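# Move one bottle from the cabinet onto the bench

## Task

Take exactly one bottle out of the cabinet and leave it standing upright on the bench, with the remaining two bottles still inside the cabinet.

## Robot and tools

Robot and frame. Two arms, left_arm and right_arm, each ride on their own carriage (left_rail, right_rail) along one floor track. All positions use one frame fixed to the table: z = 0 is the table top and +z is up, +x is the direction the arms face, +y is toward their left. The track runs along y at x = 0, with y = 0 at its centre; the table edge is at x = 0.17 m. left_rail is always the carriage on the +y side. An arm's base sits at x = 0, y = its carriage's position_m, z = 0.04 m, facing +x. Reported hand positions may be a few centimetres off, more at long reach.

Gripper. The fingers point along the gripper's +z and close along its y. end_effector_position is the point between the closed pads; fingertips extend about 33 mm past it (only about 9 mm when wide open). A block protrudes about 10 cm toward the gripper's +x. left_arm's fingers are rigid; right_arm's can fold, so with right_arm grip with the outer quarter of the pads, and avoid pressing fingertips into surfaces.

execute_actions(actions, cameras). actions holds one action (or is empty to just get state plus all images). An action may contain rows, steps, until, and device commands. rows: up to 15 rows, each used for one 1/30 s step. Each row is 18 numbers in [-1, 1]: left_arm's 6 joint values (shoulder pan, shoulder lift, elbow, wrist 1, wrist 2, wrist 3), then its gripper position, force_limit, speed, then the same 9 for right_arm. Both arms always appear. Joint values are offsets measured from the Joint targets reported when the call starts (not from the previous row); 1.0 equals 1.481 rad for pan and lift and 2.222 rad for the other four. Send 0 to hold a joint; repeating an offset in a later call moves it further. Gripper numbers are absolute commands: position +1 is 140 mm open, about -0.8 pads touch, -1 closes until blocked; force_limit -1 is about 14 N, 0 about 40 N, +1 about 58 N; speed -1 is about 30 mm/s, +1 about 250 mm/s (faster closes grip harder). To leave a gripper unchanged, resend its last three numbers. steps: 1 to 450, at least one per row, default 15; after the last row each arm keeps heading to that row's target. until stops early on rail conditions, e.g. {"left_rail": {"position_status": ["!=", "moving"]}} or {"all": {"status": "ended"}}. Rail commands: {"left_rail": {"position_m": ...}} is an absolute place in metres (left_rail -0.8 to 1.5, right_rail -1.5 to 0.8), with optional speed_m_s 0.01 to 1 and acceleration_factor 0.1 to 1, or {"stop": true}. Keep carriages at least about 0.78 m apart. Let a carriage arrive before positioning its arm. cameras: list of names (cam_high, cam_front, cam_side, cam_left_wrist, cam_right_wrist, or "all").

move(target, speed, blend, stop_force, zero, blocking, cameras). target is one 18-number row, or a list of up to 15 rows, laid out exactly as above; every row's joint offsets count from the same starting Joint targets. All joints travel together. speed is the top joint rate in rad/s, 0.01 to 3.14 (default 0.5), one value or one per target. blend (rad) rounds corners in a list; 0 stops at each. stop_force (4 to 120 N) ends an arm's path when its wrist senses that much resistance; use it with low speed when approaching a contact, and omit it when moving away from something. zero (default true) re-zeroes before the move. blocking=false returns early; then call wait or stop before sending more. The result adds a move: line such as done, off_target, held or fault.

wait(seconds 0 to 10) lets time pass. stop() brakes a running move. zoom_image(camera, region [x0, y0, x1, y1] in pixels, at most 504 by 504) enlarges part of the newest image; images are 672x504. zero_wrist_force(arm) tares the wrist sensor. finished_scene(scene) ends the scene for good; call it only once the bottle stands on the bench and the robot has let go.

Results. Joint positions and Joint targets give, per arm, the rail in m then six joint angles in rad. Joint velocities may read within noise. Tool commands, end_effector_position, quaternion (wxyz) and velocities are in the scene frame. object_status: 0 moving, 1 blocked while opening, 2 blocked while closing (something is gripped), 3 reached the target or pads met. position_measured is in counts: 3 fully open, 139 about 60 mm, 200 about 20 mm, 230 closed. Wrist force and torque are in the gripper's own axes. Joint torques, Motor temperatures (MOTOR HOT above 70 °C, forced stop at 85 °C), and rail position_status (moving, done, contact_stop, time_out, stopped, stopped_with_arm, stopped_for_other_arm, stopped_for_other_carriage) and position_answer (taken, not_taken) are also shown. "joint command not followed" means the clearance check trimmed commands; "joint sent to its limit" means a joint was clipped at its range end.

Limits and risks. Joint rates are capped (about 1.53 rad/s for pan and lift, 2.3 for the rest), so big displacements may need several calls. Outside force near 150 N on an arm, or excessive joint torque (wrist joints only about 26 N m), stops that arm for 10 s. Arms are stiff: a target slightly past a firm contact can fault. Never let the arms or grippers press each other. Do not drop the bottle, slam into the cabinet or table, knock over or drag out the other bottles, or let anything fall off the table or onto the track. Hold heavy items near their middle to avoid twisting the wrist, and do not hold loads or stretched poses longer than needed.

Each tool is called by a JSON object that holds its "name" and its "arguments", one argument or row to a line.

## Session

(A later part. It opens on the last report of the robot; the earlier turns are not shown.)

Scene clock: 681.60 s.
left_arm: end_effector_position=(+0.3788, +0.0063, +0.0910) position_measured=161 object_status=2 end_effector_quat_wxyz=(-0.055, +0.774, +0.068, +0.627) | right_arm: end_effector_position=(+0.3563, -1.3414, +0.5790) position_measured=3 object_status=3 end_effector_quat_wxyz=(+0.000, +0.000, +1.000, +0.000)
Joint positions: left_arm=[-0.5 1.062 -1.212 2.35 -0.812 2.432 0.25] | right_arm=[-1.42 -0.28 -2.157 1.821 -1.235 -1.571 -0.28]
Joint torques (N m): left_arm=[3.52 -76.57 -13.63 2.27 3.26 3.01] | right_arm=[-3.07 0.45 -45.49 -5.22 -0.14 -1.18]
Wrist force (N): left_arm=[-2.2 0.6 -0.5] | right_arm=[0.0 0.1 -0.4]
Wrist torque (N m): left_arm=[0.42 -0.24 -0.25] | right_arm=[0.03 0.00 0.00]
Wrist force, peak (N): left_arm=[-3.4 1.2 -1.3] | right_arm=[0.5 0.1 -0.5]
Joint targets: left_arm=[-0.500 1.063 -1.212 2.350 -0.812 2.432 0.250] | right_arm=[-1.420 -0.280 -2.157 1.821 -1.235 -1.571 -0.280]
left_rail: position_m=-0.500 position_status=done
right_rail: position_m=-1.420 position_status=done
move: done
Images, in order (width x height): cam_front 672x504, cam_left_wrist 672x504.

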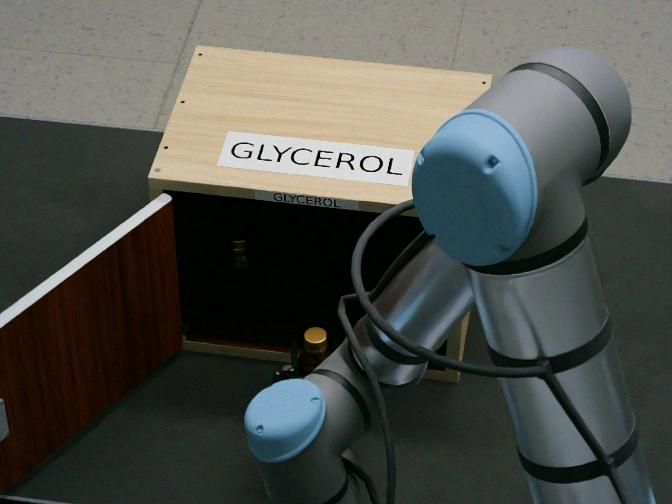

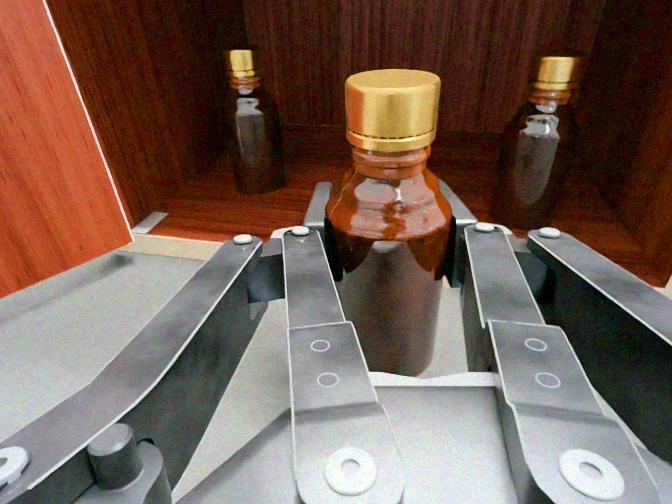

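{"name": "move", "arguments": {
  "target": [0, 0.0692, 0.0027, -0.0488, 0, 0, -1, -0.3, -1, 0, 0, 0, 0, 0, 0, 1, 1, 1],
  "speed": 0.05,
  "stop_force": 5,
  "cameras": ["cam_left_wrist", "cam_front"]
}}

Scene clock: 693.77 s.
left_arm: end_effector_position=(+0.3787, +0.0066, +0.0538) position_measured=161 object_status=2 end_effector_quat_wxyz=(-0.055, +0.774, +0.068, +0.627) | right_arm: end_effector_position=(+0.3563, -1.3414, +0.5790) position_measured=3 object_status=3 end_effector_quat_wxyz=(+0.000, +0.000, +1.000, +0.000)
Joint positions: left_arm=[-0.5 1.063 -1.133 2.355 -0.896 2.432 0.25] | right_arm=[-1.42 -0.28 -2.157 1.821 -1.235 -1.571 -0.28]
Joint torques (N m): left_arm=[4.08 -80.8 -26.02 2.01 -0.92 1.42] | right_arm=[-1.93 -0.3 -45.33 -5.07 -0.1 -1.18]
Wrist force (N): left_arm=[-2.3 0.5 -0.4] | right_arm=[0.4 0.2 -0.2]
Wrist torque (N m): left_arm=[0.42 -0.23 -0.28] | right_arm=[0.03 -0.08 0.00]
Wrist force, peak (N): left_arm=[12.1 1.3 -7.0] | right_arm=[0.5 0.6 -0.4]
Joint targets: left_arm=[-0.500 1.063 -1.133 2.355 -0.896 2.432 0.250] | right_arm=[-1.420 -0.280 -2.157 1.821 -1.235 -1.571 -0.280]
left_rail: position_m=-0.500 position_status=done
right_rail: position_m=-1.420 position_status=done
move: contact (left_arm); left_arm: the wrist 1 is farthest, 0.024 rad from its target
Images, in order (width x height): cam_front 672x504, cam_left_wrist 672x504.

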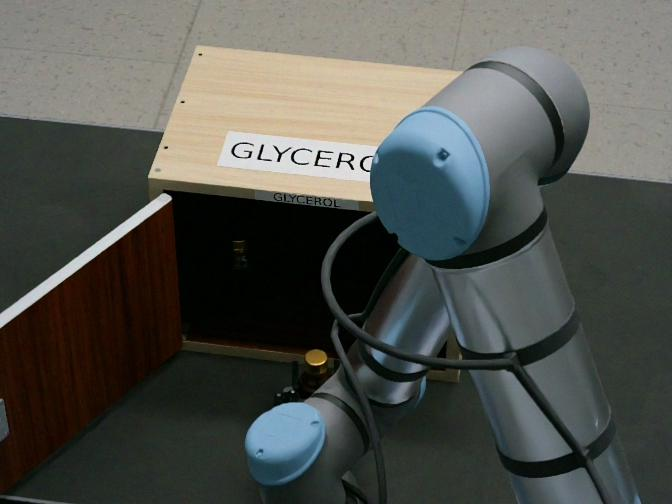

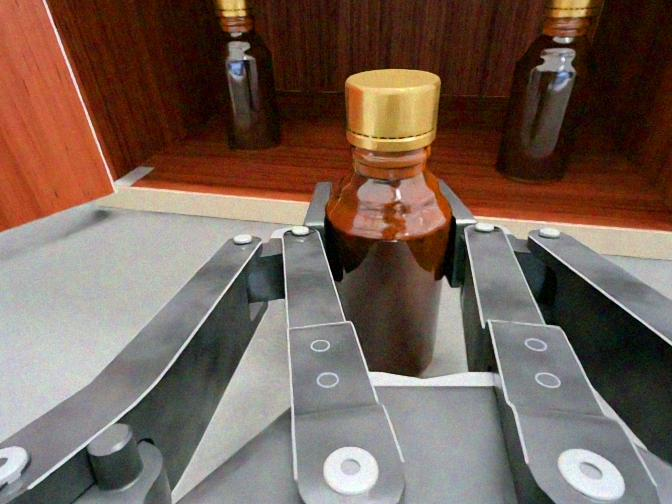

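{"name": "move", "arguments": {
  "target": [0, 0.0029, 0.0001, -0.0020, 0, 0, -1, -0.3, -1, 0, 0, 0, 0, 0, 0, 1, 1, 1],
  "speed": 0.01,
  "stop_force": 4
}}

Scene clock: 702.77 s.
left_arm: end_effector_position=(+0.3788, +0.0067, +0.0530) position_measured=161 object_status=2 end_effector_quat_wxyz=(-0.055, +0.774, +0.068, +0.627) | right_arm: end_effector_position=(+0.3563, -1.3414, +0.5790) position_measured=3 object_status=3 end_effector_quat_wxyz=(+0.000, +0.000, +1.000, +0.000)
Joint positions: left_arm=[-0.5 1.063 -1.131 2.355 -0.898 2.432 0.25] | right_arm=[-1.42 -0.28 -2.157 1.821 -1.235 -1.571 -0.28]
Joint torques (N m): left_arm=[3.18 -74.07 -15.5 2.03 -0.36 -0.87] | right_arm=[-3.03 -0.58 -45.98 -5.4 -0.18 -1.4]
Wrist force (N): left_arm=[7.0 0.9 -4.4] | right_arm=[0.5 0.2 0.0]
Wrist torque (N m): left_arm=[0.53 -0.35 -0.16] | right_arm=[0.03 -0.10 0.00]
Wrist force, peak (N): left_arm=[12.5 1.4 -7.2] | right_arm=[0.5 0.0 -0.4]
Joint targets: left_arm=[-0.500 1.063 -1.131 2.355 -0.898 2.432 0.250] | right_arm=[-1.420 -0.280 -2.157 1.821 -1.235 -1.571 -0.280]
left_rail: position_m=-0.500 position_status=done
right_rail: position_m=-1.420 position_status=done
move: contact (left_arm)

{"name": "move", "arguments": {
  "target": [
    [0, 0, 0, 0, 0, 0, 0.36, -0.3, -1, 0, 0, 0, 0, 0, 0, 1, 1, 1],
    [0, -0.0546, -0.0021, 0.0384, 0, 0, 0.36, -0.3, -1, 0, 0, 0, 0, 0, 0, 1, 1, 1],
    [0, -0.1080, -0.0073, 0.0793, 0, 0, 0.36, -0.3, -1, 0, 0, 0, 0, 0, 0, 1, 1, 1],
    [0, -0.2172, -0.0292, 0.1739, 0, 0, 0.36, -0.3, -1, 0, 0, 0, 0, 0, 0, 1, 1, 1]
  ],
  "speed": [0.3, 0.15, 0.3, 0.4],
  "blend": [0, 0.02, 0.02, 0],
  "cameras": ["cam_left_wrist", "cam_front", "cam_high"]
}}

Scene clock: 722.07 s.
left_arm: end_effector_position=(+0.3786, +0.0064, +0.2199) position_measured=84 object_status=3 end_effector_quat_wxyz=(-0.055, +0.774, +0.068, +0.627) | right_arm: end_effector_position=(+0.3563, -1.3414, +0.5790) position_measured=3 object_status=3 end_effector_quat_wxyz=(+0.000, +0.000, +1.000, +0.000)
Joint positions: left_arm=[-0.5 1.063 -1.452 2.29 -0.512 2.432 0.25] | right_arm=[-1.42 -0.28 -2.157 1.821 -1.235 -1.571 -0.28]
Joint torques (N m): left_arm=[4.03 -63.89 -44.85 3.23 -0.9 -0.83] | right_arm=[-0.8 -0.2 -44.86 -5.61 -0.35 -1.1]
Wrist force (N): left_arm=[0.2 0.5 -1.5] | right_arm=[0.3 0.2 -0.4]
Wrist torque (N m): left_arm=[0.44 -0.29 -0.25] | right_arm=[0.04 -0.07 0.00]
Wrist force, peak (N): left_arm=[6.8 1.4 -4.0] | right_arm=[0.1 0.1 -0.7]
Joint targets: left_arm=[-0.500 1.063 -1.453 2.290 -0.512 2.432 0.250] | right_arm=[-1.420 -0.280 -2.157 1.821 -1.235 -1.571 -0.280]
left_rail: position_m=-0.500 position_status=done
right_rail: position_m=-1.420 position_status=done
move: done
Images, in order (width x height): cam_high 672x504, cam_front 672x504, cam_left_wrist 672x504.

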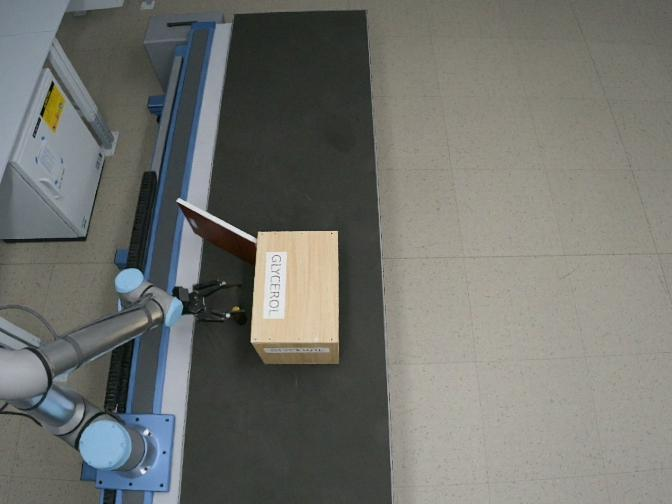

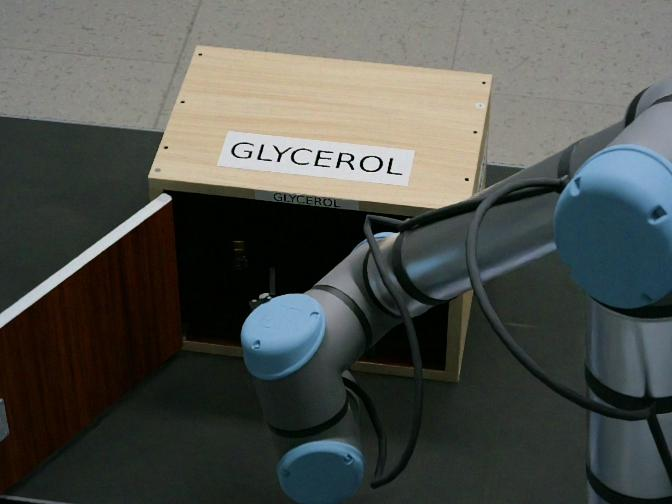

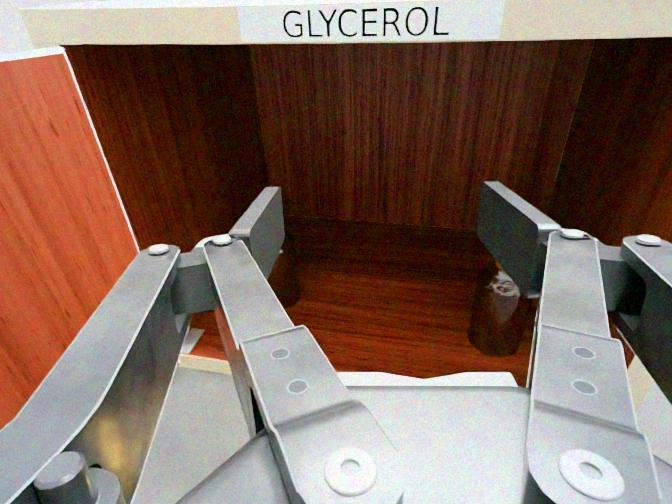

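{"name": "zoom_image", "arguments": {
  "camera": "cam_high",
  "region": [190, 260, 290, 350]
}}

Scaled by 5.040.

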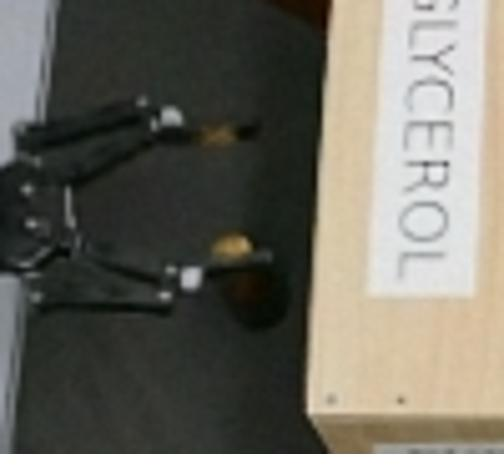

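{"name": "finished_scene", "arguments": {
  "scene": 1
}}

The scene is finished: the task was done.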